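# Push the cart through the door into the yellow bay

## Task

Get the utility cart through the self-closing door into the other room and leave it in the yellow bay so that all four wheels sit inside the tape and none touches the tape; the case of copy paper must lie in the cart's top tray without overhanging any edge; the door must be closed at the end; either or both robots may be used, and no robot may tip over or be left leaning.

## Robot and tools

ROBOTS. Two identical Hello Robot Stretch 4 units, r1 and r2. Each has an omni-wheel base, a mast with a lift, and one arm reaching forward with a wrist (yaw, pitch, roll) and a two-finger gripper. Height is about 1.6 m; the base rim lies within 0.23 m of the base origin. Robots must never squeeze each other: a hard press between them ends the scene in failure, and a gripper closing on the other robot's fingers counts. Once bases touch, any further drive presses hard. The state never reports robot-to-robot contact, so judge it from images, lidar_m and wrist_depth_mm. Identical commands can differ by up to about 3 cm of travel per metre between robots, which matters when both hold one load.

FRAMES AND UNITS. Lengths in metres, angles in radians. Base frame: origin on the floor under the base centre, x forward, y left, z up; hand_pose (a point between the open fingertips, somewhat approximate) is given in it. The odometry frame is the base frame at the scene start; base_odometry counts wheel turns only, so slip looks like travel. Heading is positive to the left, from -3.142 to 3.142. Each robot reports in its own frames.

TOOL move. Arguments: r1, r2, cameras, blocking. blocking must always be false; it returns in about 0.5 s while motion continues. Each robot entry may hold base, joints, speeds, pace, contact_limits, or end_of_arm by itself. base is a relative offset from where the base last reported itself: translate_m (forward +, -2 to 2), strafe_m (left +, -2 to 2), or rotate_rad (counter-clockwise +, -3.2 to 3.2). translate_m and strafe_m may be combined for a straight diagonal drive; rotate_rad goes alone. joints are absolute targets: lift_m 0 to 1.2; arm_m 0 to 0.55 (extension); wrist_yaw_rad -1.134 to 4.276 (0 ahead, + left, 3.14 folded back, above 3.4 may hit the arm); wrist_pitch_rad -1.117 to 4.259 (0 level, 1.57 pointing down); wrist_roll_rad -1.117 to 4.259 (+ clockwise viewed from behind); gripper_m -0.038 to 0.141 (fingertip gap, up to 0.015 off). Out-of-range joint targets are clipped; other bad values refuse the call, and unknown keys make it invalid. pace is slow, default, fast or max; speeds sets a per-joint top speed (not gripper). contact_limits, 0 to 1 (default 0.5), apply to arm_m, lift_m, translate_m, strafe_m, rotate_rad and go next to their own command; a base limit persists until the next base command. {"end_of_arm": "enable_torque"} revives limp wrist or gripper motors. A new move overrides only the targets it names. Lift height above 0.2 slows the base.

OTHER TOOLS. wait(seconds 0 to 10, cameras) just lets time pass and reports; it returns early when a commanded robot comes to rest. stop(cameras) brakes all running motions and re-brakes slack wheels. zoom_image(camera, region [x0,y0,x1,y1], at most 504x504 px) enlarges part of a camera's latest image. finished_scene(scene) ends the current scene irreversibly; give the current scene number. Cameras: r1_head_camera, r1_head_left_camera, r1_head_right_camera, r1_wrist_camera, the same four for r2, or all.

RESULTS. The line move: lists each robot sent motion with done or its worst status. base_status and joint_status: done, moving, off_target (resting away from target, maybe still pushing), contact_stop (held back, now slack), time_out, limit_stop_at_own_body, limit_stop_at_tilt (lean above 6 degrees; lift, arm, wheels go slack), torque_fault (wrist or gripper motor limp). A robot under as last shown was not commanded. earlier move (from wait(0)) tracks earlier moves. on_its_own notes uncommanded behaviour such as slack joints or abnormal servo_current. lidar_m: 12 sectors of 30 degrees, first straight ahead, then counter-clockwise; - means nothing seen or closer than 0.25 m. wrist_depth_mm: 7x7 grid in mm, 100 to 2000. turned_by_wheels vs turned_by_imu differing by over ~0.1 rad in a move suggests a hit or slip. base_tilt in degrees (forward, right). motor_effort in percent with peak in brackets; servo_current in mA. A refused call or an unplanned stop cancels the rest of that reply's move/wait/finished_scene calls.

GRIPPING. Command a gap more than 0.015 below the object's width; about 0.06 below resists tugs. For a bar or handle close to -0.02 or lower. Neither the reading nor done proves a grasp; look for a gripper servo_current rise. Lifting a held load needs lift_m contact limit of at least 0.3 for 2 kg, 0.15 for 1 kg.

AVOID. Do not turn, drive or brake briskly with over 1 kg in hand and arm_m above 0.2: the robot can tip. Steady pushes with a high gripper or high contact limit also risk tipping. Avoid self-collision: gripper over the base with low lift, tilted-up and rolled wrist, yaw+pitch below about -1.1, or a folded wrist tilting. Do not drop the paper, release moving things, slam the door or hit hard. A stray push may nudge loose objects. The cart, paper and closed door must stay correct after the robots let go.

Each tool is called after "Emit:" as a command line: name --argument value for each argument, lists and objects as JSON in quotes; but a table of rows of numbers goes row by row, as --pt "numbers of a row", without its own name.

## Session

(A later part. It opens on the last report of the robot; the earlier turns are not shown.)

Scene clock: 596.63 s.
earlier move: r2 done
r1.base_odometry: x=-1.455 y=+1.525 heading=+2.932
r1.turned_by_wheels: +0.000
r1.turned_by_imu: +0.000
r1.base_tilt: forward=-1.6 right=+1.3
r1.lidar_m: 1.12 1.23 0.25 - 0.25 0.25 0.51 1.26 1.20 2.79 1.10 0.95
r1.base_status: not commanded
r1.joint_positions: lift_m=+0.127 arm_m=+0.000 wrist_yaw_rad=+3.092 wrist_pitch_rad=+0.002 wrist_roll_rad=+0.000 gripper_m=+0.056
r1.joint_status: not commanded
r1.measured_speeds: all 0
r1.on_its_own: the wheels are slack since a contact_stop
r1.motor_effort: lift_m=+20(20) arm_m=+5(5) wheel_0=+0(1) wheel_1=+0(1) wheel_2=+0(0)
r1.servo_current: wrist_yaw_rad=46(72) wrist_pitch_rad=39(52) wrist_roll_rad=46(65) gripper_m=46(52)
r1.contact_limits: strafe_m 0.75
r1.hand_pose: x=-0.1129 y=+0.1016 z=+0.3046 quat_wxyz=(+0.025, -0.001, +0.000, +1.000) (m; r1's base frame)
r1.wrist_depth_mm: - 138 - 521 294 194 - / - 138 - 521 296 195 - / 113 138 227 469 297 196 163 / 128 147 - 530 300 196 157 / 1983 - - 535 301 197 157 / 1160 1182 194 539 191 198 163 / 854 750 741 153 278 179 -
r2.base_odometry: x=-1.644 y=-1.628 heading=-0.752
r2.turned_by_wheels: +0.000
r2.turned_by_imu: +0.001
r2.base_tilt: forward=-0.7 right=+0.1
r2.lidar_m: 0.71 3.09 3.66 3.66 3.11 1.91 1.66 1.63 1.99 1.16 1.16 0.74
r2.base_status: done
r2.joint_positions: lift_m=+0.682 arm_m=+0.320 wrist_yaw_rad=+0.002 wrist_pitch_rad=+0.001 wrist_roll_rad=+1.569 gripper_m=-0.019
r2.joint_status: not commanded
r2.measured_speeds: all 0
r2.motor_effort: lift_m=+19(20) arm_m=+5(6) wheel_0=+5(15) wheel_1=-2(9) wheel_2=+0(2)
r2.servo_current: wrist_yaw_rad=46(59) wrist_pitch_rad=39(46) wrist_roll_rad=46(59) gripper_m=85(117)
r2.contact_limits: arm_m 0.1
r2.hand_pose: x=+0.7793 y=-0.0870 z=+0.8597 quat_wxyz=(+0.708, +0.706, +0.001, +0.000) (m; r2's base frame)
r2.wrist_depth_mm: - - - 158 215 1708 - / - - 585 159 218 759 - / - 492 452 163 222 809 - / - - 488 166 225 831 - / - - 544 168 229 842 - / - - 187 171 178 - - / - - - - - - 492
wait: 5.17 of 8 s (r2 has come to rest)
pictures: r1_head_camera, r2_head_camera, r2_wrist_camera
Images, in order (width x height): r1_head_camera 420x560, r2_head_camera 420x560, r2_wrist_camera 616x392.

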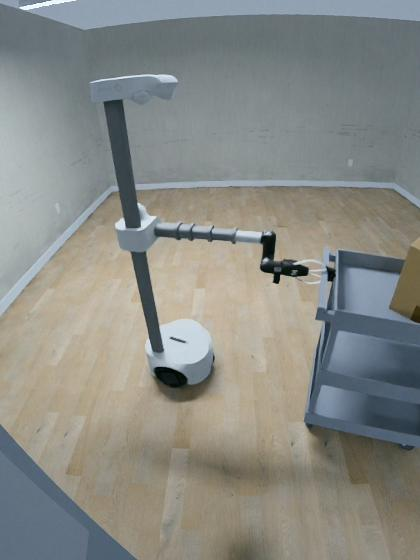

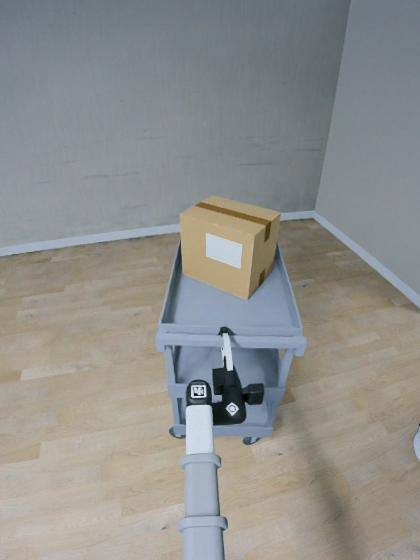

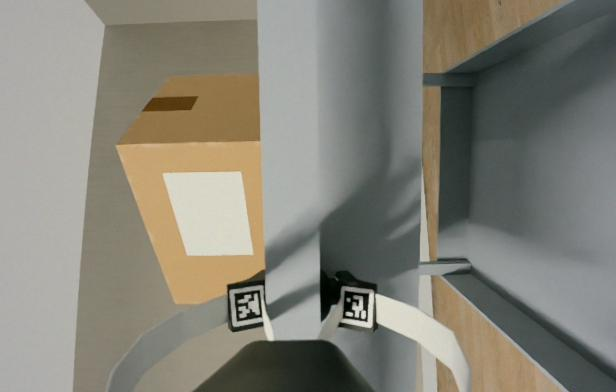

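Emit:
move --blocking false --r2 '{"base":{"translate_m":0.1,"strafe_m":-0.3},"pace":"slow"}' --cameras '[]'

Emit:
wait --seconds 8 --cameras '[]'

Emit:
move --blocking false --r2 '{"base":{"rotate_rad":0.45},"pace":"slow"}' --cameras '[]'

Emit:
wait --seconds 8 --cameras '["r2_head_camera","r2_wrist_camera","r1_head_camera"]'

Scene clock: 612.03 s.
move: r2 moving
r1: as last shown
r1.lidar_m: 1.11 1.24 0.25 - 0.25 0.25 0.49 1.28 1.18 2.77 1.07 0.93
r1.on_its_own: the wheels are slack since a contact_stop
r1.motor_effort: lift_m=+20(20) arm_m=+5(5) wheel_0=+0(0) wheel_1=+0(0) wheel_2=+0(0)
r1.servo_current: wrist_yaw_rad=52(72) wrist_pitch_rad=39(46) wrist_roll_rad=52(59) gripper_m=39(46)
r1.contact_limits: strafe_m 0.75
r1.wrist_depth_mm: - 137 - 517 294 195 - / - 138 - 521 297 195 - / 113 138 226 466 297 196 163 / 128 147 - 530 298 197 157 / 1983 - - 530 298 197 157 / 1205 1205 193 535 191 197 163 / 842 759 750 153 279 179 -
r2.base_odometry: x=-1.649 y=-1.639 heading=-0.753
r2.turned_by_wheels: +0.000
r2.turned_by_imu: +0.000
r2.base_tilt: forward=-0.7 right=+0.0
r2.lidar_m: 0.73 3.09 3.67 3.66 3.12 1.90 1.65 1.67 1.97 1.17 1.17 0.73
r2.base_status: translate_m moving; strafe_m moving
r2.joint_positions: lift_m=+0.682 arm_m=+0.320 wrist_yaw_rad=+0.002 wrist_pitch_rad=+0.001 wrist_roll_rad=+1.569 gripper_m=-0.019
r2.joint_status: not commanded
r2.measured_speeds: translate_m=+0.016 strafe_m=-0.047 rotate_rad=-0.002 lift_m=+0.000 arm_m=+0.000 wrist_yaw_rad=+0.000 wrist_pitch_rad=+0.000 wrist_roll_rad=+0.000
r2.motor_effort: lift_m=+19(19) arm_m=+5(5) wheel_0=+13(13) wheel_1=-6(6) wheel_2=-7(8)
r2.servo_current: wrist_yaw_rad=39(52) wrist_pitch_rad=46(46) wrist_roll_rad=39(52) gripper_m=91(91)
r2.contact_limits: arm_m 0.1
r2.hand_pose: x=+0.7793 y=-0.0870 z=+0.8597 quat_wxyz=(+0.708, +0.706, +0.001, +0.000) (m; r2's base frame)
r2.wrist_depth_mm: - - - 158 216 1618 - / - - 603 160 219 809 - / - 508 452 163 223 820 - / - - 484 166 226 820 - / - - 544 168 229 842 - / - - 187 171 178 - - / - - - - - 1708 477
pictures: none
No camera images: "cameras" was empty.

Scene clock: 615.97 s.
earlier move: r2 done
r1.base_odometry: x=-1.455 y=+1.525 heading=+2.932
r1.turned_by_wheels: +0.000
r1.turned_by_imu: +0.000
r1.base_tilt: forward=-1.6 right=+1.3
r1.lidar_m: 0.86 0.91 0.25 - 0.25 0.25 0.52 1.24 1.16 2.78 0.82 0.70
r1.base_status: not commanded
r1.joint_positions: lift_m=+0.127 arm_m=+0.000 wrist_yaw_rad=+3.092 wrist_pitch_rad=+0.002 wrist_roll_rad=+0.000 gripper_m=+0.056
r1.joint_status: not commanded
r1.measured_speeds: all 0
r1.on_its_own: the wheels are slack since a contact_stop
r1.motor_effort: lift_m=+20(20) arm_m=+5(5) wheel_0=+0(1) wheel_1=+0(0) wheel_2=+0(0)
r1.servo_current: wrist_yaw_rad=65(72) wrist_pitch_rad=39(52) wrist_roll_rad=46(72) gripper_m=46(52)
r1.contact_limits: strafe_m 0.75
r1.hand_pose: x=-0.1129 y=+0.1016 z=+0.3046 quat_wxyz=(+0.025, -0.001, +0.000, +1.000) (m; r1's base frame)
r1.wrist_depth_mm: - 137 - 512 293 195 - / - 138 - 521 296 195 - / 113 138 226 462 297 196 163 / 128 147 - 530 297 196 157 / 1921 - - 535 298 198 157 / 1182 1160 194 539 190 196 163 / 842 750 750 153 278 178 -
r2.base_odometry: x=-1.776 y=-1.915 heading=-0.753
r2.turned_by_wheels: +0.000
r2.turned_by_imu: +0.001
r2.base_tilt: forward=-0.6 right=+0.1
r2.lidar_m: 0.69 3.07 3.64 3.95 3.19 1.96 1.69 1.69 2.02 0.84 0.90 0.79
r2.base_status: done
r2.joint_positions: lift_m=+0.682 arm_m=+0.320 wrist_yaw_rad=+0.001 wrist_pitch_rad=+0.001 wrist_roll_rad=+1.569 gripper_m=-0.019
r2.joint_status: not commanded
r2.measured_speeds: all 0
r2.motor_effort: lift_m=+19(20) arm_m=+5(6) wheel_0=+5(14) wheel_1=-3(7) wheel_2=-5(11)
r2.servo_current: wrist_yaw_rad=39(65) wrist_pitch_rad=46(52) wrist_roll_rad=46(59) gripper_m=78(91)
r2.contact_limits: arm_m 0.1
r2.hand_pose: x=+0.7793 y=-0.0871 z=+0.8597 quat_wxyz=(+0.708, +0.706, +0.001, +0.000) (m; r2's base frame)
r2.wrist_depth_mm: - - - 198 265 1661 1160 / - - - 193 257 1661 508 / - - - 187 249 820 - / - - 488 181 242 854 - / - - 484 178 234 820 - / - - 187 171 178 - - / - - 544 - 223 - -
wait: 3.93 of 8 s (r2 has come to rest)
pictures: none
No camera images: "cameras" was empty.

Scene clock: 616.47 s.
move: r2 moving
r1: as last shown
r1.base_tilt: forward=-1.5 right=+1.3
r1.lidar_m: 0.89 0.92 0.25 - 0.25 0.25 0.49 1.27 1.18 2.77 0.86 0.75
r1.on_its_own: the wheels are slack since a contact_stop
r1.servo_current: wrist_yaw_rad=59(65) wrist_pitch_rad=46(46) wrist_roll_rad=39(59) gripper_m=39(46)
r1.contact_limits: strafe_m 0.75
r1.wrist_depth_mm: - 137 - 517 294 194 - / - 138 - 517 296 196 - / 113 138 225 466 297 196 163 / 128 147 - 530 300 197 157 / 1921 - - 535 300 197 157 / 1182 1205 193 539 191 198 163 / 842 759 750 153 281 179 -
r2.base_odometry: x=-1.776 y=-1.915 heading=-0.629
r2.turned_by_wheels: +0.124
r2.turned_by_imu: +0.119
r2.base_tilt: forward=-0.7 right=+0.1
r2.lidar_m: 0.70 3.12 3.98 3.96 2.66 1.83 1.69 1.73 2.00 0.83 0.90 0.70
r2.base_status: rotate_rad moving
r2.joint_positions: lift_m=+0.682 arm_m=+0.320 wrist_yaw_rad=-0.010 wrist_pitch_rad=+0.001 wrist_roll_rad=+1.569 gripper_m=-0.019
r2.joint_status: not commanded
r2.measured_speeds: translate_m=+0.002 strafe_m=+0.001 rotate_rad=+0.490 lift_m=+0.000 arm_m=+0.001 wrist_yaw_rad=+0.000 wrist_pitch_rad=+0.000 wrist_roll_rad=+0.000
r2.motor_effort: lift_m=+19(19) arm_m=+6(6) wheel_0=-12(20) wheel_1=-11(12) wheel_2=-17(21)
r2.servo_current: wrist_yaw_rad=59(72) wrist_pitch_rad=39(46) wrist_roll_rad=39(59) gripper_m=78(85)
r2.contact_limits: arm_m 0.1
r2.hand_pose: x=+0.7783 y=-0.0902 z=+0.8597 quat_wxyz=(+0.708, +0.706, -0.003, -0.004) (m; r2's base frame)
r2.wrist_depth_mm: - - - 174 234 1661 - / - - - 234 235 1576 - / - - 500 172 234 842 - / - - 473 231 233 831 - / - - 525 172 232 842 - / - - 188 171 179 - - / - - - - - - 504
pictures: none
No camera images: "cameras" was empty.

Scene clock: 617.60 s.
earlier move: r2 done
r1.base_odometry: x=-1.455 y=+1.525 heading=+2.932
r1.turned_by_wheels: +0.000
r1.turned_by_imu: +0.000
r1.base_tilt: forward=-1.6 right=+1.3
r1.lidar_m: 0.90 0.90 0.25 - 0.25 0.25 0.50 1.23 1.16 2.76 1.00 0.95
r1.base_status: not commanded
r1.joint_positions: lift_m=+0.127 arm_m=+0.000 wrist_yaw_rad=+3.092 wrist_pitch_rad=+0.002 wrist_roll_rad=+0.000 gripper_m=+0.056
r1.joint_status: not commanded
r1.measured_speeds: all 0
r1.on_its_own: the wheels are slack since a contact_stop
r1.motor_effort: lift_m=+20(20) arm_m=+5(5) wheel_0=+0(1) wheel_1=+0(0) wheel_2=+0(0)
r1.servo_current: wrist_yaw_rad=52(78) wrist_pitch_rad=39(46) wrist_roll_rad=52(65) gripper_m=39(52)
r1.contact_limits: strafe_m 0.75
r1.hand_pose: x=-0.1129 y=+0.1016 z=+0.3046 quat_wxyz=(+0.025, -0.001, +0.000, +1.000) (m; r1's base frame)
r1.wrist_depth_mm: - 138 - 517 293 194 - / - 138 - 521 297 195 - / 113 138 227 466 297 196 163 / 128 147 - 530 298 196 157 / 1921 - - 535 300 197 157 / 1182 1205 194 539 190 197 163 / 854 750 759 153 281 178 -
r2.base_odometry: x=-1.776 y=-1.915 heading=-0.303
r2.turned_by_wheels: +0.326
r2.turned_by_imu: +0.317
r2.base_tilt: forward=-0.6 right=+0.0
r2.lidar_m: 0.65 3.46 3.95 3.67 2.02 1.70 1.70 1.97 0.92 0.84 2.20 0.60
r2.base_status: done
r2.joint_positions: lift_m=+0.682 arm_m=+0.320 wrist_yaw_rad=+0.004 wrist_pitch_rad=+0.001 wrist_roll_rad=+1.569 gripper_m=-0.019
r2.joint_status: not commanded
r2.measured_speeds: all 0
r2.motor_effort: lift_m=+19(19) arm_m=-5(6) wheel_0=+0(20) wheel_1=-3(14) wheel_2=-2(21)
r2.servo_current: wrist_yaw_rad=46(72) wrist_pitch_rad=46(46) wrist_roll_rad=46(59) gripper_m=78(91)
r2.contact_limits: arm_m 0.1
r2.hand_pose: x=+0.7797 y=-0.0863 z=+0.8597 quat_wxyz=(+0.708, +0.706, +0.002, +0.001) (m; r2's base frame)
r2.wrist_depth_mm: - 389 379 - 125 - - / - - 488 - 143 - - / - - - - 162 - - / - - - 104 186 1499 496 / - - - 119 217 1618 469 / - - 188 150 177 1576 1182 / - - - - 334 1576 1060
wait: 1.13 of 8 s (r2 has come to rest)
pictures: r1_head_camera, r2_head_camera, r2_wrist_camera
Images, in order (width x height): r1_head_camera 420x560, r2_head_camera 420x560, r2_wrist_camera 616x392.

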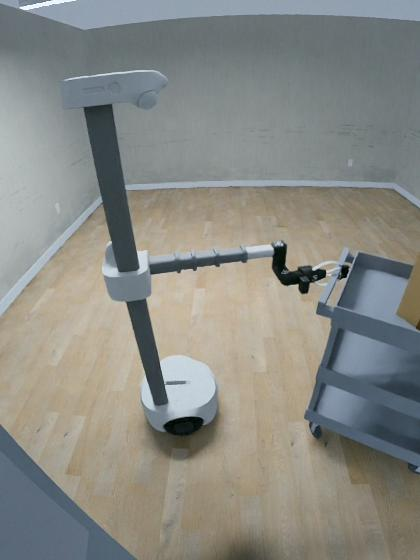

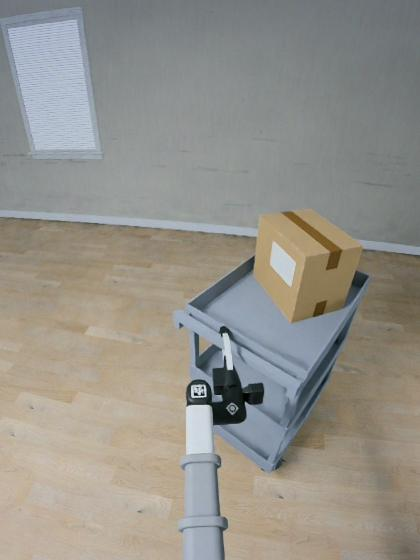

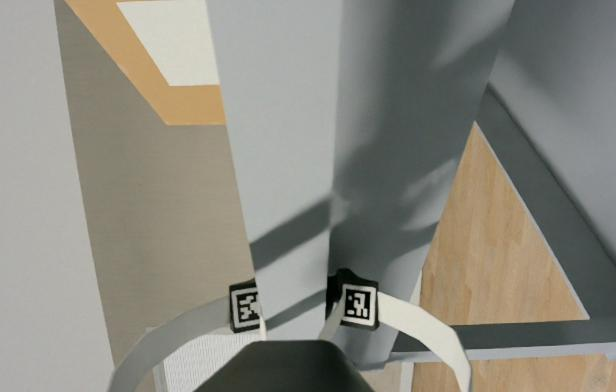

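Emit:
move --blocking false --r2 '{"base":{"strafe_m":-0.28},"pace":"slow"}' --cameras '[]'

Emit:
wait --seconds 8 --cameras '[]'

Emit:
move --blocking false --r2 '{"base":{"rotate_rad":0.45},"pace":"slow"}' --cameras '[]'

Emit:
wait --seconds 8 --cameras '["r2_head_camera","r2_wrist_camera","r1_head_camera"]'

Scene clock: 628.43 s.
move: r2 moving
r1: as last shown
r1.lidar_m: 0.89 0.90 0.25 - 0.25 0.25 0.50 1.27 1.17 2.77 0.98 0.95
r1.on_its_own: the wheels are slack since a contact_stop
r1.motor_effort: lift_m=+20(20) arm_m=+5(5) wheel_0=+0(0) wheel_1=+0(0) wheel_2=+0(0)
r1.servo_current: wrist_yaw_rad=52(59) wrist_pitch_rad=39(52) wrist_roll_rad=39(59) gripper_m=46(46)
r1.contact_limits: strafe_m 0.75
r1.wrist_depth_mm: - 137 - 512 293 194 - / - 138 - 517 297 195 - / 113 138 225 462 298 196 163 / 128 147 - 525 298 196 157 / 1983 - - 530 300 197 157 / 1182 1205 194 544 191 197 164 / 842 741 750 153 281 179 -
r2.base_odometry: x=-1.780 y=-1.929 heading=-0.303
r2.turned_by_wheels: +0.000
r2.turned_by_imu: +0.001
r2.base_tilt: forward=-0.7 right=+0.1
r2.lidar_m: 0.65 3.48 3.98 3.66 2.04 1.69 1.70 1.96 0.89 0.83 2.18 0.61
r2.base_status: strafe_m moving
r2.joint_positions: lift_m=+0.682 arm_m=+0.320 wrist_yaw_rad=+0.004 wrist_pitch_rad=+0.001 wrist_roll_rad=+1.569 gripper_m=-0.019
r2.joint_status: not commanded
r2.measured_speeds: translate_m=-0.001 strafe_m=-0.057 rotate_rad=+0.004 lift_m=+0.000 arm_m=+0.000 wrist_yaw_rad=+0.000 wrist_pitch_rad=+0.000 wrist_roll_rad=+0.000
r2.motor_effort: lift_m=+19(19) arm_m=-5(5) wheel_0=+9(13) wheel_1=-6(8) wheel_2=+0(2)
r2.servo_current: wrist_yaw_rad=46(65) wrist_pitch_rad=46(46) wrist_roll_rad=39(52) gripper_m=78(85)
r2.contact_limits: arm_m 0.1
r2.hand_pose: x=+0.7797 y=-0.0863 z=+0.8597 quat_wxyz=(+0.708, +0.706, +0.002, +0.001) (m; r2's base frame)
r2.wrist_depth_mm: - 387 373 - 126 - - / - 530 477 - 144 - - / - - - - 162 - - / - - - 102 186 1499 517 / - - - 119 217 1618 473 / - - 187 150 179 1618 1205 / - - - - 334 1618 1060
pictures: none
No camera images: "cameras" was empty.

Scene clock: 631.87 s.
earlier move: r2 done
r1.base_odometry: x=-1.455 y=+1.525 heading=+2.932
r1.turned_by_wheels: +0.000
r1.turned_by_imu: +0.000
r1.base_tilt: forward=-1.6 right=+1.3
r1.lidar_m: 0.63 0.62 0.25 - 0.25 0.25 0.51 1.28 1.17 2.77 0.85 0.75
r1.base_status: not commanded
r1.joint_positions: lift_m=+0.127 arm_m=+0.000 wrist_yaw_rad=+3.092 wrist_pitch_rad=+0.002 wrist_roll_rad=+0.000 gripper_m=+0.056
r1.joint_status: not commanded
r1.measured_speeds: all 0
r1.on_its_own: the wheels are slack since a contact_stop
r1.motor_effort: lift_m=+20(20) arm_m=+5(5) wheel_0=-1(1) wheel_1=+0(0) wheel_2=+0(0)
r1.servo_current: wrist_yaw_rad=39(72) wrist_pitch_rad=39(52) wrist_roll_rad=33(65) gripper_m=39(46)
r1.contact_limits: strafe_m 0.75
r1.hand_pose: x=-0.1129 y=+0.1016 z=+0.3046 quat_wxyz=(+0.025, -0.001, +0.000, +1.000) (m; r1's base frame)
r1.wrist_depth_mm: - 138 - 517 294 194 - / - 138 - 521 296 195 - / 113 138 226 469 298 196 163 / 128 147 - 530 298 197 157 / 1921 - - 539 301 198 157 / 1160 1182 193 535 191 197 163 / 842 759 759 153 279 179 -
r2.base_odometry: x=-1.859 y=-2.182 heading=-0.303
r2.turned_by_wheels: +0.000
r2.turned_by_imu: +0.002
r2.base_tilt: forward=-0.6 right=+0.1
r2.lidar_m: 0.69 3.41 4.24 3.77 2.11 1.74 1.76 1.89 0.56 0.61 0.77 0.68
r2.base_status: done
r2.joint_positions: lift_m=+0.682 arm_m=+0.320 wrist_yaw_rad=+0.004 wrist_pitch_rad=+0.001 wrist_roll_rad=+1.569 gripper_m=-0.019
r2.joint_status: not commanded
r2.measured_speeds: all 0
r2.motor_effort: lift_m=+19(20) arm_m=-4(5) wheel_0=+4(18) wheel_1=-5(8) wheel_2=+0(2)
r2.servo_current: wrist_yaw_rad=46(65) wrist_pitch_rad=39(52) wrist_roll_rad=39(59) gripper_m=78(91)
r2.contact_limits: arm_m 0.1
r2.hand_pose: x=+0.7797 y=-0.0861 z=+0.8597 quat_wxyz=(+0.708, +0.706, +0.002, +0.001) (m; r2's base frame)
r2.wrist_depth_mm: - 382 377 110 165 - - / - 415 415 120 177 - - / - - 500 127 190 - - / - - 621 139 205 - - / - - - 151 224 1756 512 / - - 187 163 178 1618 469 / - - - - - 1708 1160
wait: 3.43 of 8 s (r2 has come to rest)
pictures: none
No camera images: "cameras" was empty.

Scene clock: 632.37 s.
move: r2 moving
r1: as last shown
r1.base_tilt: forward=-1.6 right=+1.2
r1.lidar_m: 0.63 0.63 0.25 - 0.25 0.26 0.51 1.28 1.18 2.77 0.88 0.83
r1.on_its_own: the wheels are slack since a contact_stop
r1.motor_effort: lift_m=+20(20) arm_m=+5(5) wheel_0=+0(0) wheel_1=+0(1) wheel_2=+0(0)
r1.servo_current: wrist_yaw_rad=52(65) wrist_pitch_rad=39(46) wrist_roll_rad=52(52) gripper_m=46(46)
r1.contact_limits: strafe_m 0.75
r1.wrist_depth_mm: - 138 - 517 293 195 - / - 138 - 521 297 196 - / 113 138 225 469 298 196 163 / 128 147 - 530 298 196 157 / 1983 - - 530 301 196 157 / 1182 1182 194 539 191 196 164 / 842 750 741 153 279 179 -
r2.base_odometry: x=-1.859 y=-2.182 heading=-0.180
r2.turned_by_wheels: +0.123
r2.turned_by_imu: +0.118
r2.base_tilt: forward=-0.6 right=+0.1
r2.lidar_m: 0.68 3.64 4.23 3.10 1.95 1.77 1.77 1.75 0.55 0.61 1.94 0.64
r2.base_status: rotate_rad moving
r2.joint_positions: lift_m=+0.682 arm_m=+0.320 wrist_yaw_rad=-0.011 wrist_pitch_rad=+0.001 wrist_roll_rad=+1.569 gripper_m=-0.019
r2.joint_status: not commanded
r2.measured_speeds: translate_m=+0.001 strafe_m=+0.000 rotate_rad=+0.493 lift_m=+0.000 arm_m=+0.000 wrist_yaw_rad=+0.000 wrist_pitch_rad=+0.000 wrist_roll_rad=+0.000
r2.motor_effort: lift_m=+19(19) arm_m=+4(5) wheel_0=-23(24) wheel_1=-14(15) wheel_2=-18(18)
r2.servo_current: wrist_yaw_rad=59(72) wrist_pitch_rad=39(46) wrist_roll_rad=46(59) gripper_m=85(91)
r2.contact_limits: arm_m 0.1
r2.hand_pose: x=+0.7782 y=-0.0907 z=+0.8597 quat_wxyz=(+0.708, +0.706, -0.004, -0.004) (m; r2's base frame)
r2.wrist_depth_mm: - 366 366 102 155 - - / - 455 427 108 168 - - / - - 554 116 184 - - / - - - 130 202 1708 - / - - - 148 225 1756 484 / - - 187 163 180 1576 1182 / - - - - 325 320 334
pictures: none
No camera images: "cameras" was empty.

Scene clock: 633.87 s.
earlier move: r2 done
r1.base_odometry: x=-1.455 y=+1.525 heading=+2.932
r1.turned_by_wheels: +0.000
r1.turned_by_imu: +0.000
r1.base_tilt: forward=-1.6 right=+1.3
r1.lidar_m: 0.63 0.62 0.25 - 0.25 0.26 0.51 1.25 1.16 2.78 1.17 0.99
r1.base_status: not commanded
r1.joint_positions: lift_m=+0.127 arm_m=+0.000 wrist_yaw_rad=+3.092 wrist_pitch_rad=+0.002 wrist_roll_rad=+0.000 gripper_m=+0.056
r1.joint_status: not commanded
r1.measured_speeds: all 0
r1.on_its_own: the wheels are slack since a contact_stop
r1.motor_effort: lift_m=+20(20) arm_m=+5(5) wheel_0=+0(1) wheel_1=+0(1) wheel_2=+0(0)
r1.servo_current: wrist_yaw_rad=65(65) wrist_pitch_rad=39(46) wrist_roll_rad=46(59) gripper_m=39(46)
r1.contact_limits: strafe_m 0.75
r1.hand_pose: x=-0.1129 y=+0.1016 z=+0.3046 quat_wxyz=(+0.025, -0.001, +0.000, +1.000) (m; r1's base frame)
r1.wrist_depth_mm: - 137 - 512 291 194 - / - 138 - 517 296 195 - / 113 139 226 466 300 196 163 / 128 147 - 525 298 196 157 / 1921 - - 535 301 197 157 / 1182 1182 194 535 191 197 164 / 842 741 759 153 278 179 -
r2.base_odometry: x=-1.859 y=-2.182 heading=+0.147
r2.turned_by_wheels: +0.327
r2.turned_by_imu: +0.327
r2.base_tilt: forward=-0.7 right=+0.1
r2.lidar_m: 0.69 4.27 4.24 2.18 1.77 1.77 1.96 0.59 0.57 0.68 2.76 0.54
r2.base_status: done
r2.joint_positions: lift_m=+0.682 arm_m=+0.320 wrist_yaw_rad=+0.002 wrist_pitch_rad=+0.001 wrist_roll_rad=+1.569 gripper_m=-0.019
r2.joint_status: not commanded
r2.measured_speeds: all 0
r2.motor_effort: lift_m=+19(20) arm_m=+4(6) wheel_0=+4(24) wheel_1=-4(16) wheel_2=-3(18)
r2.servo_current: wrist_yaw_rad=52(124) wrist_pitch_rad=46(46) wrist_roll_rad=46(59) gripper_m=85(91)
r2.contact_limits: arm_m 0.1
r2.hand_pose: x=+0.7794 y=-0.0869 z=+0.8597 quat_wxyz=(+0.708, +0.706, +0.001, +0.000) (m; r2's base frame)
r2.wrist_depth_mm: - - - - - - - / - - - - - - - / - - - - - - 492 / - - - - - 1430 462 / - - - - - 1618 1205 / - - - 110 176 357 1060 / - - - - - 1863 1205
wait: 1.50 of 8 s (r2 has come to rest)
pictures: r1_head_camera, r2_head_camera, r2_wrist_camera
Images, in order (width x height): r1_head_camera 420x560, r2_head_camera 420x560, r2_wrist_camera 616x392.

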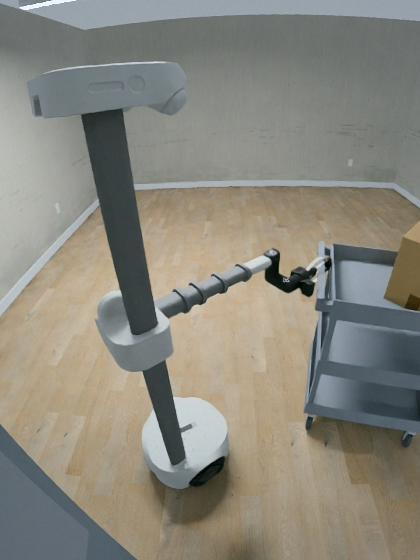

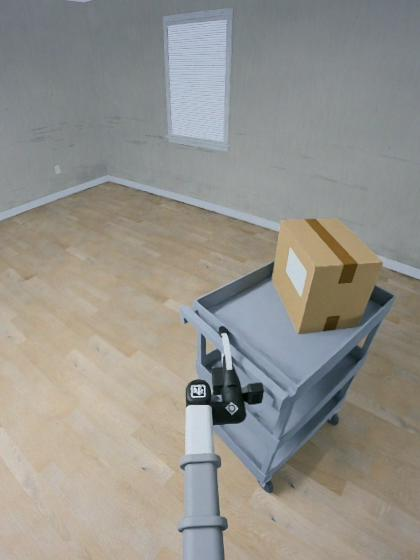

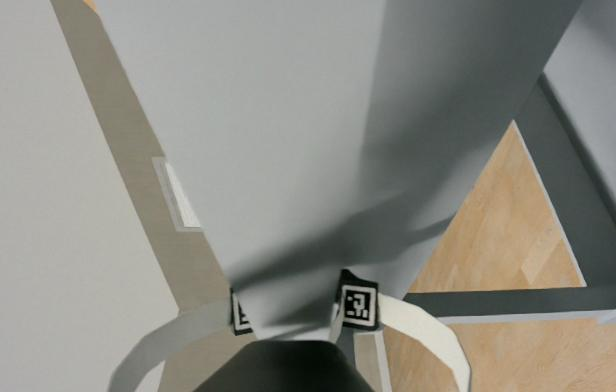

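Emit:
move --blocking false --r2 '{"base":{"translate_m":0.12,"strafe_m":-0.42},"pace":"slow"}' --cameras '[]'

Emit:
wait --seconds 8 --cameras '["r2_head_camera","r2_wrist_camera","r1_head_camera"]'

Scene clock: 646.43 s.
move: r2 moving
r1: as last shown
r1.lidar_m: 0.59 0.61 0.25 - 0.25 0.25 0.51 1.26 1.17 2.75 1.15 1.00
r1.on_its_own: the wheels are slack since a contact_stop
r1.motor_effort: lift_m=+20(20) arm_m=+5(5) wheel_0=+0(0) wheel_1=+0(0) wheel_2=+0(0)
r1.servo_current: wrist_yaw_rad=39(65) wrist_pitch_rad=52(52) wrist_roll_rad=26(72) gripper_m=39(46)
r1.contact_limits: strafe_m 0.75
r1.wrist_depth_mm: - 137 - 517 293 195 - / - 138 - 517 296 195 - / 113 138 225 466 298 196 163 / 128 147 - 530 298 196 156 / 1921 - - 535 300 196 157 / 1182 1229 193 544 191 197 164 / 842 759 759 153 281 179 -
r2.base_odometry: x=-1.854 y=-2.194 heading=+0.148
r2.turned_by_wheels: +0.001
r2.turned_by_imu: +0.001
r2.base_tilt: forward=-0.7 right=+0.1
r2.lidar_m: 0.68 4.24 4.22 2.20 1.79 1.77 1.95 0.57 0.56 0.68 2.72 0.56
r2.base_status: translate_m moving; strafe_m moving
r2.joint_positions: lift_m=+0.682 arm_m=+0.320 wrist_yaw_rad=+0.002 wrist_pitch_rad=+0.001 wrist_roll_rad=+1.569 gripper_m=-0.019
r2.joint_status: not commanded
r2.measured_speeds: translate_m=+0.014 strafe_m=-0.049 rotate_rad=-0.003 lift_m=+0.000 arm_m=+0.000 wrist_yaw_rad=+0.000 wrist_pitch_rad=+0.000 wrist_roll_rad=+0.000
r2.motor_effort: lift_m=+19(19) arm_m=+4(5) wheel_0=+14(17) wheel_1=-2(7) wheel_2=-3(4)
r2.servo_current: wrist_yaw_rad=52(52) wrist_pitch_rad=39(46) wrist_roll_rad=39(59) gripper_m=78(85)
r2.contact_limits: arm_m 0.1
r2.hand_pose: x=+0.7795 y=-0.0867 z=+0.8597 quat_wxyz=(+0.708, +0.706, +0.001, +0.000) (m; r2's base frame)
r2.wrist_depth_mm: - - - - - - - / - - - - - - - / - - - - - - 492 / - - - - - 1430 462 / - - - - - 1618 1182 / - - - - 176 355 1060 / - - - - - 1863 1205
pictures: none
No camera images: "cameras" was empty.

Scene clock: 651.57 s.
earlier move: r2 done
r1.base_odometry: x=-1.455 y=+1.525 heading=+2.932
r1.turned_by_wheels: +0.000
r1.turned_by_imu: +0.000
r1.base_tilt: forward=-1.6 right=+1.3
r1.lidar_m: 0.34 2.76 0.25 - 0.25 0.25 0.51 1.27 1.20 2.76 1.09 0.35
r1.base_status: not commanded
r1.joint_positions: lift_m=+0.127 arm_m=+0.000 wrist_yaw_rad=+3.092 wrist_pitch_rad=+0.002 wrist_roll_rad=+0.000 gripper_m=+0.056
r1.joint_status: not commanded
r1.measured_speeds: all 0
r1.on_its_own: the wheels are slack since a contact_stop
r1.motor_effort: lift_m=+20(20) arm_m=+5(5) wheel_0=+0(1) wheel_1=+0(0) wheel_2=+0(0)
r1.servo_current: wrist_yaw_rad=52(72) wrist_pitch_rad=39(52) wrist_roll_rad=46(72) gripper_m=39(52)
r1.contact_limits: strafe_m 0.75
r1.hand_pose: x=-0.1129 y=+0.1016 z=+0.3046 quat_wxyz=(+0.025, -0.001, +0.000, +1.000) (m; r1's base frame)
r1.wrist_depth_mm: - 138 - 517 293 195 - / - 138 - 521 297 195 - / 113 138 225 469 297 196 162 / 128 147 - 530 300 197 157 / 1983 - - 535 300 198 157 / 1205 1205 195 539 191 197 164 / 842 759 759 153 279 178 -
r2.base_odometry: x=-1.679 y=-2.580 heading=+0.147
r2.turned_by_wheels: -0.001
r2.turned_by_imu: +0.003
r2.base_tilt: forward=-0.7 right=+0.1
r2.lidar_m: 0.72 4.51 4.48 2.66 2.14 2.12 0.50 0.36 0.40 1.53 2.32 0.71
r2.base_status: done
r2.joint_positions: lift_m=+0.682 arm_m=+0.320 wrist_yaw_rad=+0.007 wrist_pitch_rad=+0.001 wrist_roll_rad=+1.569 gripper_m=-0.019
r2.joint_status: not commanded
r2.measured_speeds: all 0
r2.motor_effort: lift_m=+19(20) arm_m=+4(5) wheel_0=+8(20) wheel_1=-4(7) wheel_2=-3(7)
r2.servo_current: wrist_yaw_rad=52(65) wrist_pitch_rad=39(46) wrist_roll_rad=46(59) gripper_m=85(91)
r2.contact_limits: arm_m 0.1
r2.hand_pose: x=+0.7798 y=-0.0855 z=+0.8597 quat_wxyz=(+0.708, +0.706, +0.003, +0.002) (m; r2's base frame)
r2.wrist_depth_mm: - 492 492 134 187 - - / - 427 415 140 196 750 - / - 496 466 146 207 - - / - - 549 154 216 - - / - - - 162 227 1863 - / - - 188 169 181 1576 484 / - - - - - 1756 1205
wait: 5.13 of 8 s (r2 has come to rest)
pictures: r1_head_camera, r2_head_camera, r2_wrist_camera
Images, in order (width x height): r1_head_camera 420x560, r2_head_camera 420x560, r2_wrist_camera 616x392.

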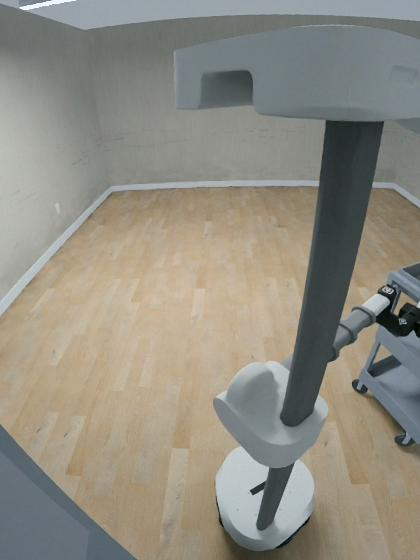

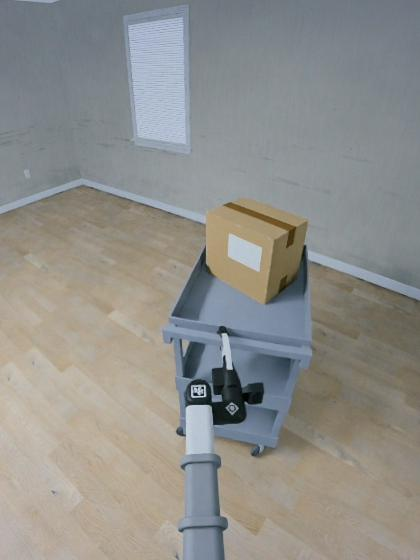

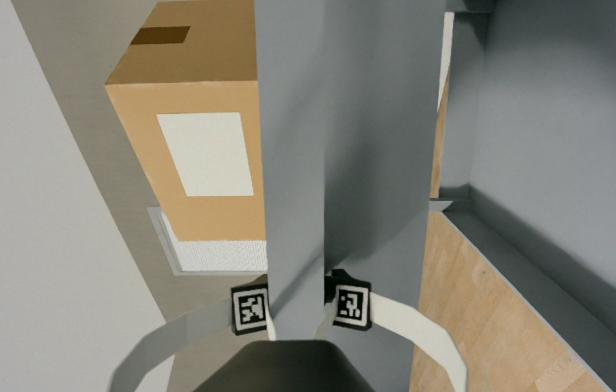

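Emit:
move --blocking false --r2 '{"base":{"translate_m":0.22,"strafe_m":-0.34},"pace":"slow"}' --cameras '[]'

Emit:
wait --seconds 8 --cameras '[]'

Emit:
move --blocking false --r2 '{"base":{"rotate_rad":0.45},"pace":"slow"}' --cameras '[]'

Emit:
wait --seconds 8 --cameras '["r2_head_camera","r2_wrist_camera","r1_head_camera"]'

Scene clock: 660.50 s.
move: r2 moving
r1: as last shown
r1.base_tilt: forward=-1.6 right=+1.2
r1.lidar_m: 0.32 2.76 0.25 - 0.26 0.25 0.51 1.26 1.16 2.77 1.13 0.34
r1.on_its_own: the wheels are slack since a contact_stop
r1.servo_current: wrist_yaw_rad=59(59) wrist_pitch_rad=39(52) wrist_roll_rad=39(65) gripper_m=39(46)
r1.contact_limits: strafe_m 0.75
r1.wrist_depth_mm: - 137 - 517 293 193 - / - 138 - 517 294 195 - / 113 138 225 466 297 196 163 / 128 146 - 525 298 197 157 / 1921 - - 539 300 196 157 / 1182 1205 195 535 191 196 163 / 854 750 759 153 279 178 -
r2.base_odometry: x=-1.671 y=-2.589 heading=+0.147
r2.turned_by_wheels: +0.000
r2.turned_by_imu: +0.000
r2.base_tilt: forward=-0.7 right=+0.0
r2.lidar_m: 0.74 4.50 4.49 2.63 2.15 2.14 0.49 0.37 0.40 1.53 2.32 0.71
r2.base_status: translate_m moving; strafe_m moving
r2.joint_positions: lift_m=+0.682 arm_m=+0.320 wrist_yaw_rad=+0.006 wrist_pitch_rad=+0.001 wrist_roll_rad=+1.569 gripper_m=-0.019
r2.joint_status: not commanded
r2.measured_speeds: translate_m=+0.026 strafe_m=-0.041 rotate_rad=-0.002 lift_m=+0.000 arm_m=+0.000 wrist_yaw_rad=-0.008 wrist_pitch_rad=+0.000 wrist_roll_rad=+0.000
r2.motor_effort: lift_m=+19(20) arm_m=+4(5) wheel_0=+10(17) wheel_1=-3(6) wheel_2=-9(9)
r2.servo_current: wrist_yaw_rad=52(65) wrist_pitch_rad=39(46) wrist_roll_rad=52(59) gripper_m=91(91)
r2.contact_limits: arm_m 0.1
r2.hand_pose: x=+0.7798 y=-0.0857 z=+0.8597 quat_wxyz=(+0.708, +0.706, +0.003, +0.002) (m; r2's base frame)
r2.wrist_depth_mm: - 539 504 136 191 - - / - 430 424 142 197 759 - / - 492 462 148 208 - - / - - 549 155 216 - - / - - - 163 228 1863 - / - - 188 170 181 1618 512 / - - - - - 1708 1182
pictures: none
No camera images: "cameras" was empty.

Scene clock: 665.33 s.
earlier move: r2 done
r1.base_odometry: x=-1.455 y=+1.525 heading=+2.932
r1.turned_by_wheels: +0.000
r1.turned_by_imu: +0.000
r1.base_tilt: forward=-1.6 right=+1.3
r1.lidar_m: 5.02 2.75 0.25 - 0.25 0.26 0.49 1.27 1.18 2.78 0.46 0.49
r1.base_status: not commanded
r1.joint_positions: lift_m=+0.127 arm_m=+0.000 wrist_yaw_rad=+3.092 wrist_pitch_rad=+0.002 wrist_roll_rad=+0.000 gripper_m=+0.056
r1.joint_status: not commanded
r1.measured_speeds: all 0
r1.on_its_own: the wheels are slack since a contact_stop
r1.motor_effort: lift_m=+20(20) arm_m=+5(5) wheel_0=+0(1) wheel_1=+0(0) wheel_2=+0(0)
r1.servo_current: wrist_yaw_rad=78(78) wrist_pitch_rad=46(52) wrist_roll_rad=59(72) gripper_m=46(46)
r1.contact_limits: strafe_m 0.75
r1.hand_pose: x=-0.1129 y=+0.1016 z=+0.3046 quat_wxyz=(+0.025, -0.001, +0.000, +1.000) (m; r1's base frame)
r1.wrist_depth_mm: - 137 - 517 294 194 - / - 138 - 521 296 195 - / 113 139 227 466 297 196 163 / 128 147 - 530 298 197 157 / 1921 - - 539 298 196 157 / 1182 1205 194 539 191 198 163 / 842 759 768 153 279 179 -
r2.base_odometry: x=-1.412 y=-2.884 heading=+0.147
r2.turned_by_wheels: +0.000
r2.turned_by_imu: +0.002
r2.base_tilt: forward=-0.7 right=+0.1
r2.lidar_m: 0.69 3.86 4.59 3.11 2.51 0.62 0.49 0.58 1.26 1.33 2.11 0.77
r2.base_status: done
r2.joint_positions: lift_m=+0.682 arm_m=+0.320 wrist_yaw_rad=+0.004 wrist_pitch_rad=+0.001 wrist_roll_rad=+1.569 gripper_m=-0.019
r2.joint_status: not commanded
r2.measured_speeds: all 0
r2.motor_effort: lift_m=+19(20) arm_m=+5(5) wheel_0=+5(17) wheel_1=-4(6) wheel_2=-5(11)
r2.servo_current: wrist_yaw_rad=52(65) wrist_pitch_rad=39(46) wrist_roll_rad=39(65) gripper_m=85(91)
r2.contact_limits: arm_m 0.1
r2.hand_pose: x=+0.7796 y=-0.0863 z=+0.8597 quat_wxyz=(+0.708, +0.706, +0.002, +0.001) (m; r2's base frame)
r2.wrist_depth_mm: - - - 186 248 1464 1160 / - - - 183 245 699 - / - - 517 181 241 820 - / - - 477 179 239 854 - / - - 521 176 235 831 - / - - 188 174 180 - - / - - - - - 1756 -
wait: 4.83 of 8 s (r2 has come to rest)
pictures: none
No camera images: "cameras" was empty.

Scene clock: 665.83 s.
move: r2 moving
r1: as last shown
r1.lidar_m: 5.00 2.75 0.25 - 0.25 0.25 0.50 1.27 1.16 2.77 0.47 0.46
r1.on_its_own: the wheels are slack since a contact_stop
r1.servo_current: wrist_yaw_rad=59(78) wrist_pitch_rad=46(46) wrist_roll_rad=39(59) gripper_m=46(46)
r1.contact_limits: strafe_m 0.75
r1.wrist_depth_mm: - 138 - 508 291 193 - / - 138 - 517 296 194 - / 113 138 225 469 298 196 163 / 128 147 - 530 297 197 157 / 1863 - - 530 300 196 157 / 1205 1182 193 539 191 196 164 / 842 750 759 153 281 178 -
r2.base_odometry: x=-1.412 y=-2.884 heading=+0.270
r2.turned_by_wheels: +0.123
r2.turned_by_imu: +0.119
r2.base_tilt: forward=-0.6 right=+0.1
r2.lidar_m: 0.72 4.59 4.62 2.88 2.50 0.51 0.49 1.30 1.27 1.42 2.26 0.73
r2.base_status: rotate_rad moving
r2.joint_positions: lift_m=+0.682 arm_m=+0.320 wrist_yaw_rad=-0.011 wrist_pitch_rad=+0.001 wrist_roll_rad=+1.569 gripper_m=-0.019
r2.joint_status: not commanded
r2.measured_speeds: translate_m=+0.001 strafe_m=+0.001 rotate_rad=+0.492 lift_m=+0.000 arm_m=+0.000 wrist_yaw_rad=+0.000 wrist_pitch_rad=+0.000 wrist_roll_rad=+0.000
r2.motor_effort: lift_m=+19(20) arm_m=+6(6) wheel_0=-22(22) wheel_1=-12(12) wheel_2=-17(19)
r2.servo_current: wrist_yaw_rad=72(72) wrist_pitch_rad=39(46) wrist_roll_rad=39(52) gripper_m=85(85)
r2.contact_limits: arm_m 0.1
r2.hand_pose: x=+0.7782 y=-0.0905 z=+0.8597 quat_wxyz=(+0.708, +0.706, -0.003, -0.004) (m; r2's base frame)
r2.wrist_depth_mm: - - - 164 222 1430 - / - - 559 165 225 - - / - 473 466 167 227 - - / - - 496 169 229 - - / - - 564 172 232 - - / - - 187 174 181 1576 - / - - - - - 1756 488
pictures: none
No camera images: "cameras" was empty.

Scene clock: 666.97 s.
earlier move: r2 done
r1.base_odometry: x=-1.455 y=+1.525 heading=+2.932
r1.turned_by_wheels: +0.000
r1.turned_by_imu: +0.000
r1.base_tilt: forward=-1.6 right=+1.3
r1.lidar_m: 5.02 2.73 0.25 - 0.25 0.25 0.49 1.27 1.18 2.76 0.47 0.47
r1.base_status: not commanded
r1.joint_positions: lift_m=+0.127 arm_m=+0.000 wrist_yaw_rad=+3.092 wrist_pitch_rad=+0.002 wrist_roll_rad=+0.000 gripper_m=+0.056
r1.joint_status: not commanded
r1.measured_speeds: all 0
r1.on_its_own: the wheels are slack since a contact_stop
r1.motor_effort: lift_m=+20(20) arm_m=+5(5) wheel_0=-1(1) wheel_1=+0(0) wheel_2=+0(0)
r1.servo_current: wrist_yaw_rad=59(78) wrist_pitch_rad=33(52) wrist_roll_rad=46(59) gripper_m=39(46)
r1.contact_limits: strafe_m 0.75
r1.hand_pose: x=-0.1129 y=+0.1016 z=+0.3046 quat_wxyz=(+0.025, -0.001, +0.000, +1.000) (m; r1's base frame)
r1.wrist_depth_mm: - 138 - 512 293 195 - / - 138 - 521 297 195 - / 113 138 226 469 297 196 163 / 128 147 - 521 300 196 156 / 1921 - - 535 300 197 157 / 1182 1205 193 539 191 197 164 / 831 750 759 153 279 178 -
r2.base_odometry: x=-1.412 y=-2.884 heading=+0.596
r2.turned_by_wheels: +0.326
r2.turned_by_imu: +0.317
r2.base_tilt: forward=-0.7 right=+0.1
r2.lidar_m: 0.61 4.60 3.28 2.56 0.78 0.48 0.54 1.28 1.29 1.90 2.25 0.57
r2.base_status: done
r2.joint_positions: lift_m=+0.682 arm_m=+0.320 wrist_yaw_rad=+0.003 wrist_pitch_rad=+0.001 wrist_roll_rad=+1.569 gripper_m=-0.019
r2.joint_status: not commanded
r2.measured_speeds: all 0
r2.motor_effort: lift_m=+19(20) arm_m=-4(6) wheel_0=+0(22) wheel_1=-4(14) wheel_2=-2(19)
r2.servo_current: wrist_yaw_rad=46(85) wrist_pitch_rad=33(46) wrist_roll_rad=46(59) gripper_m=72(85)
r2.contact_limits: arm_m 0.1
r2.hand_pose: x=+0.7796 y=-0.0866 z=+0.8597 quat_wxyz=(+0.708, +0.706, +0.001, +0.001) (m; r2's base frame)
r2.wrist_depth_mm: - 421 - - - 114 - / - - 544 - 130 - - / - - - - 151 - 530 / - - - - 179 1537 480 / - - - - 219 1576 1205 / - - 187 132 181 353 355 / - - - - - 1661 1182
wait: 1.13 of 8 s (r2 has come to rest)
pictures: r1_head_camera, r2_head_camera, r2_wrist_camera
Images, in order (width x height): r1_head_camera 420x560, r2_head_camera 420x560, r2_wrist_camera 616x392.

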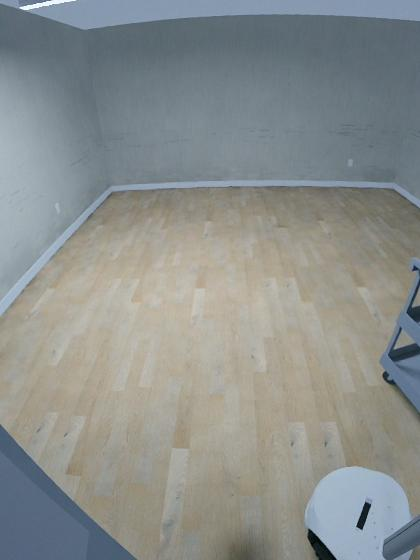

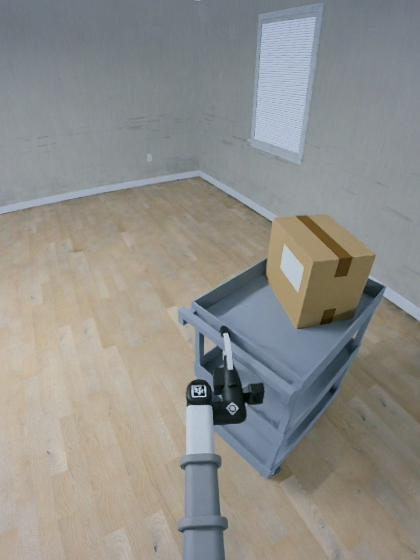

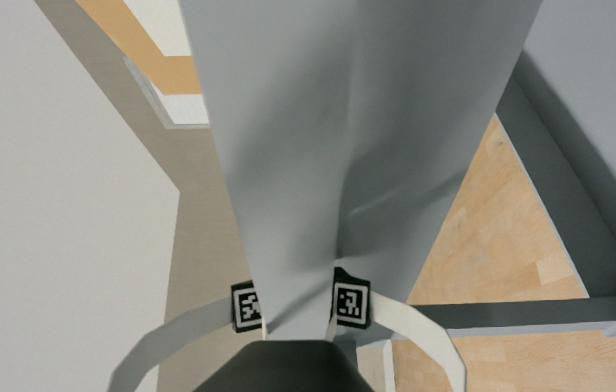

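Emit:
move --blocking false --r2 '{"base":{"translate_m":-0.54,"strafe_m":-0.25},"pace":"slow"}' --cameras '[]'

Emit:
wait --seconds 8 --cameras '["r2_head_camera","r2_wrist_camera","r1_head_camera"]'

Scene clock: 681.90 s.
move: r2 moving
r1: as last shown
r1.base_tilt: forward=-1.6 right=+1.2
r1.lidar_m: 5.02 2.76 0.25 - 0.25 0.25 0.51 1.25 1.17 2.77 0.45 0.45
r1.on_its_own: the wheels are slack since a contact_stop
r1.motor_effort: lift_m=+20(20) arm_m=+5(5) wheel_0=+0(0) wheel_1=+0(0) wheel_2=+0(0)
r1.servo_current: wrist_yaw_rad=59(65) wrist_pitch_rad=39(52) wrist_roll_rad=52(59) gripper_m=39(46)
r1.contact_limits: strafe_m 0.75
r1.wrist_depth_mm: - 137 - 517 293 194 - / - 138 - 521 296 195 - / 113 138 226 466 298 196 163 / 128 147 - 530 298 196 156 / 1983 - - 535 298 198 157 / 1182 1205 193 535 191 197 164 / 854 759 759 153 279 179 -
r2.base_odometry: x=-1.419 y=-2.895 heading=+0.596
r2.turned_by_wheels: +0.000
r2.turned_by_imu: +0.000
r2.base_tilt: forward=-0.7 right=+0.0
r2.lidar_m: 0.63 4.61 3.29 2.56 0.79 0.45 0.52 1.24 1.28 1.88 2.23 0.57
r2.base_status: translate_m moving; strafe_m moving
r2.joint_positions: lift_m=+0.682 arm_m=+0.320 wrist_yaw_rad=+0.003 wrist_pitch_rad=+0.001 wrist_roll_rad=+1.569 gripper_m=-0.019
r2.joint_status: not commanded
r2.measured_speeds: translate_m=-0.048 strafe_m=-0.022 rotate_rad=+0.001 lift_m=+0.000 arm_m=+0.000 wrist_yaw_rad=+0.000 wrist_pitch_rad=+0.000 wrist_roll_rad=+0.000
r2.motor_effort: lift_m=+19(19) arm_m=-4(4) wheel_0=-6(6) wheel_1=-7(10) wheel_2=+12(12)
r2.servo_current: wrist_yaw_rad=39(52) wrist_pitch_rad=39(46) wrist_roll_rad=39(52) gripper_m=78(85)
r2.contact_limits: arm_m 0.1
r2.hand_pose: x=+0.7796 y=-0.0866 z=+0.8597 quat_wxyz=(+0.708, +0.706, +0.001, +0.001) (m; r2's base frame)
r2.wrist_depth_mm: - 413 - - - 116 - / - - 530 - 135 - - / - - - - 153 - - / - - - - 180 1464 477 / - - - - 219 1618 1182 / - - 188 134 181 357 355 / - - - - - 1576 1205
pictures: none
No camera images: "cameras" was empty.

Scene clock: 688.53 s.
earlier move: r2 done
r1.base_odometry: x=-1.455 y=+1.525 heading=+2.932
r1.turned_by_wheels: +0.000
r1.turned_by_imu: +0.000
r1.base_tilt: forward=-1.6 right=+1.3
r1.lidar_m: 5.02 2.74 0.25 - 0.25 0.25 0.49 1.24 0.31 0.33 0.68 1.31
r1.base_status: not commanded
r1.joint_positions: lift_m=+0.127 arm_m=+0.000 wrist_yaw_rad=+3.092 wrist_pitch_rad=+0.002 wrist_roll_rad=+0.000 gripper_m=+0.056
r1.joint_status: not commanded
r1.measured_speeds: all 0
r1.on_its_own: the wheels are slack since a contact_stop
r1.motor_effort: lift_m=+20(20) arm_m=+5(5) wheel_0=+0(1) wheel_1=+0(1) wheel_2=+0(0)
r1.servo_current: wrist_yaw_rad=59(72) wrist_pitch_rad=39(52) wrist_roll_rad=39(65) gripper_m=39(52)
r1.contact_limits: strafe_m 0.75
r1.hand_pose: x=-0.1129 y=+0.1016 z=+0.3046 quat_wxyz=(+0.025, -0.001, +0.000, +1.000) (m; r1's base frame)
r1.wrist_depth_mm: - 138 - 517 294 194 - / - 138 - 521 297 195 - / 113 138 226 469 298 196 163 / 128 147 - 530 298 198 156 / 1921 - - 535 301 197 157 / 1205 1205 194 539 191 196 163 / 842 750 741 153 279 179 -
r2.base_odometry: x=-1.718 y=-3.393 heading=+0.596
r2.turned_by_wheels: +0.000
r2.turned_by_imu: +0.002
r2.base_tilt: forward=-0.7 right=+0.1
r2.lidar_m: 0.72 5.20 3.29 0.31 0.32 0.69 1.01 3.54 0.73 0.97 2.24 0.75
r2.base_status: done
r2.joint_positions: lift_m=+0.682 arm_m=+0.320 wrist_yaw_rad=+0.003 wrist_pitch_rad=+0.001 wrist_roll_rad=+1.569 gripper_m=-0.019
r2.joint_status: not commanded
r2.measured_speeds: all 0
r2.motor_effort: lift_m=+19(20) arm_m=-4(5) wheel_0=-4(10) wheel_1=-3(10) wheel_2=+6(14)
r2.servo_current: wrist_yaw_rad=39(65) wrist_pitch_rad=46(46) wrist_roll_rad=59(65) gripper_m=78(91)
r2.contact_limits: arm_m 0.1
r2.hand_pose: x=+0.7796 y=-0.0866 z=+0.8597 quat_wxyz=(+0.708, +0.706, +0.001, +0.001) (m; r2's base frame)
r2.wrist_depth_mm: - - - 172 231 1708 - / - - - 173 232 759 - / - - 473 173 233 831 - / - - 492 174 235 831 - / - - 539 174 233 831 - / - - 187 174 179 - - / - - - - - 559 480
wait: 6.63 of 8 s (r2 has come to rest)
pictures: r1_head_camera, r2_head_camera, r2_wrist_camera
Images, in order (width x height): r1_head_camera 420x560, r2_head_camera 420x560, r2_wrist_camera 616x392.

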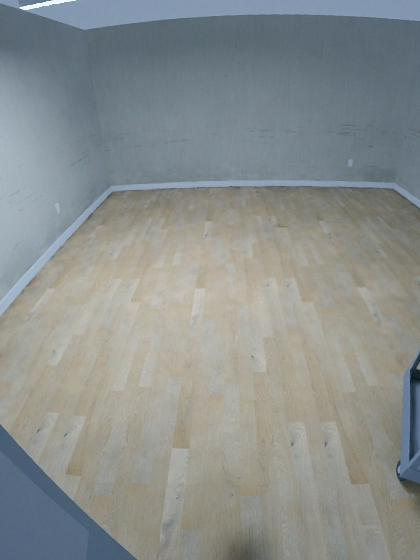

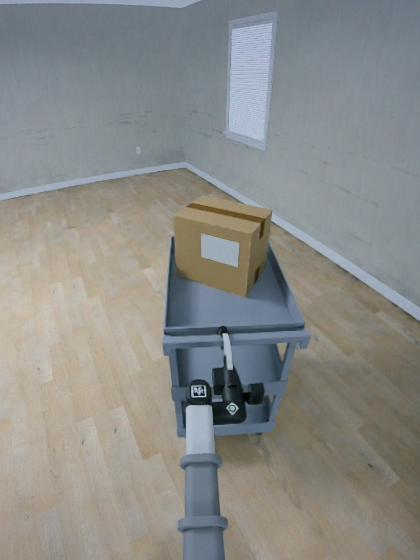

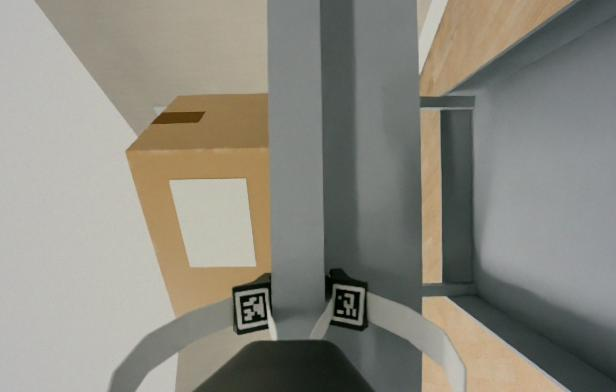

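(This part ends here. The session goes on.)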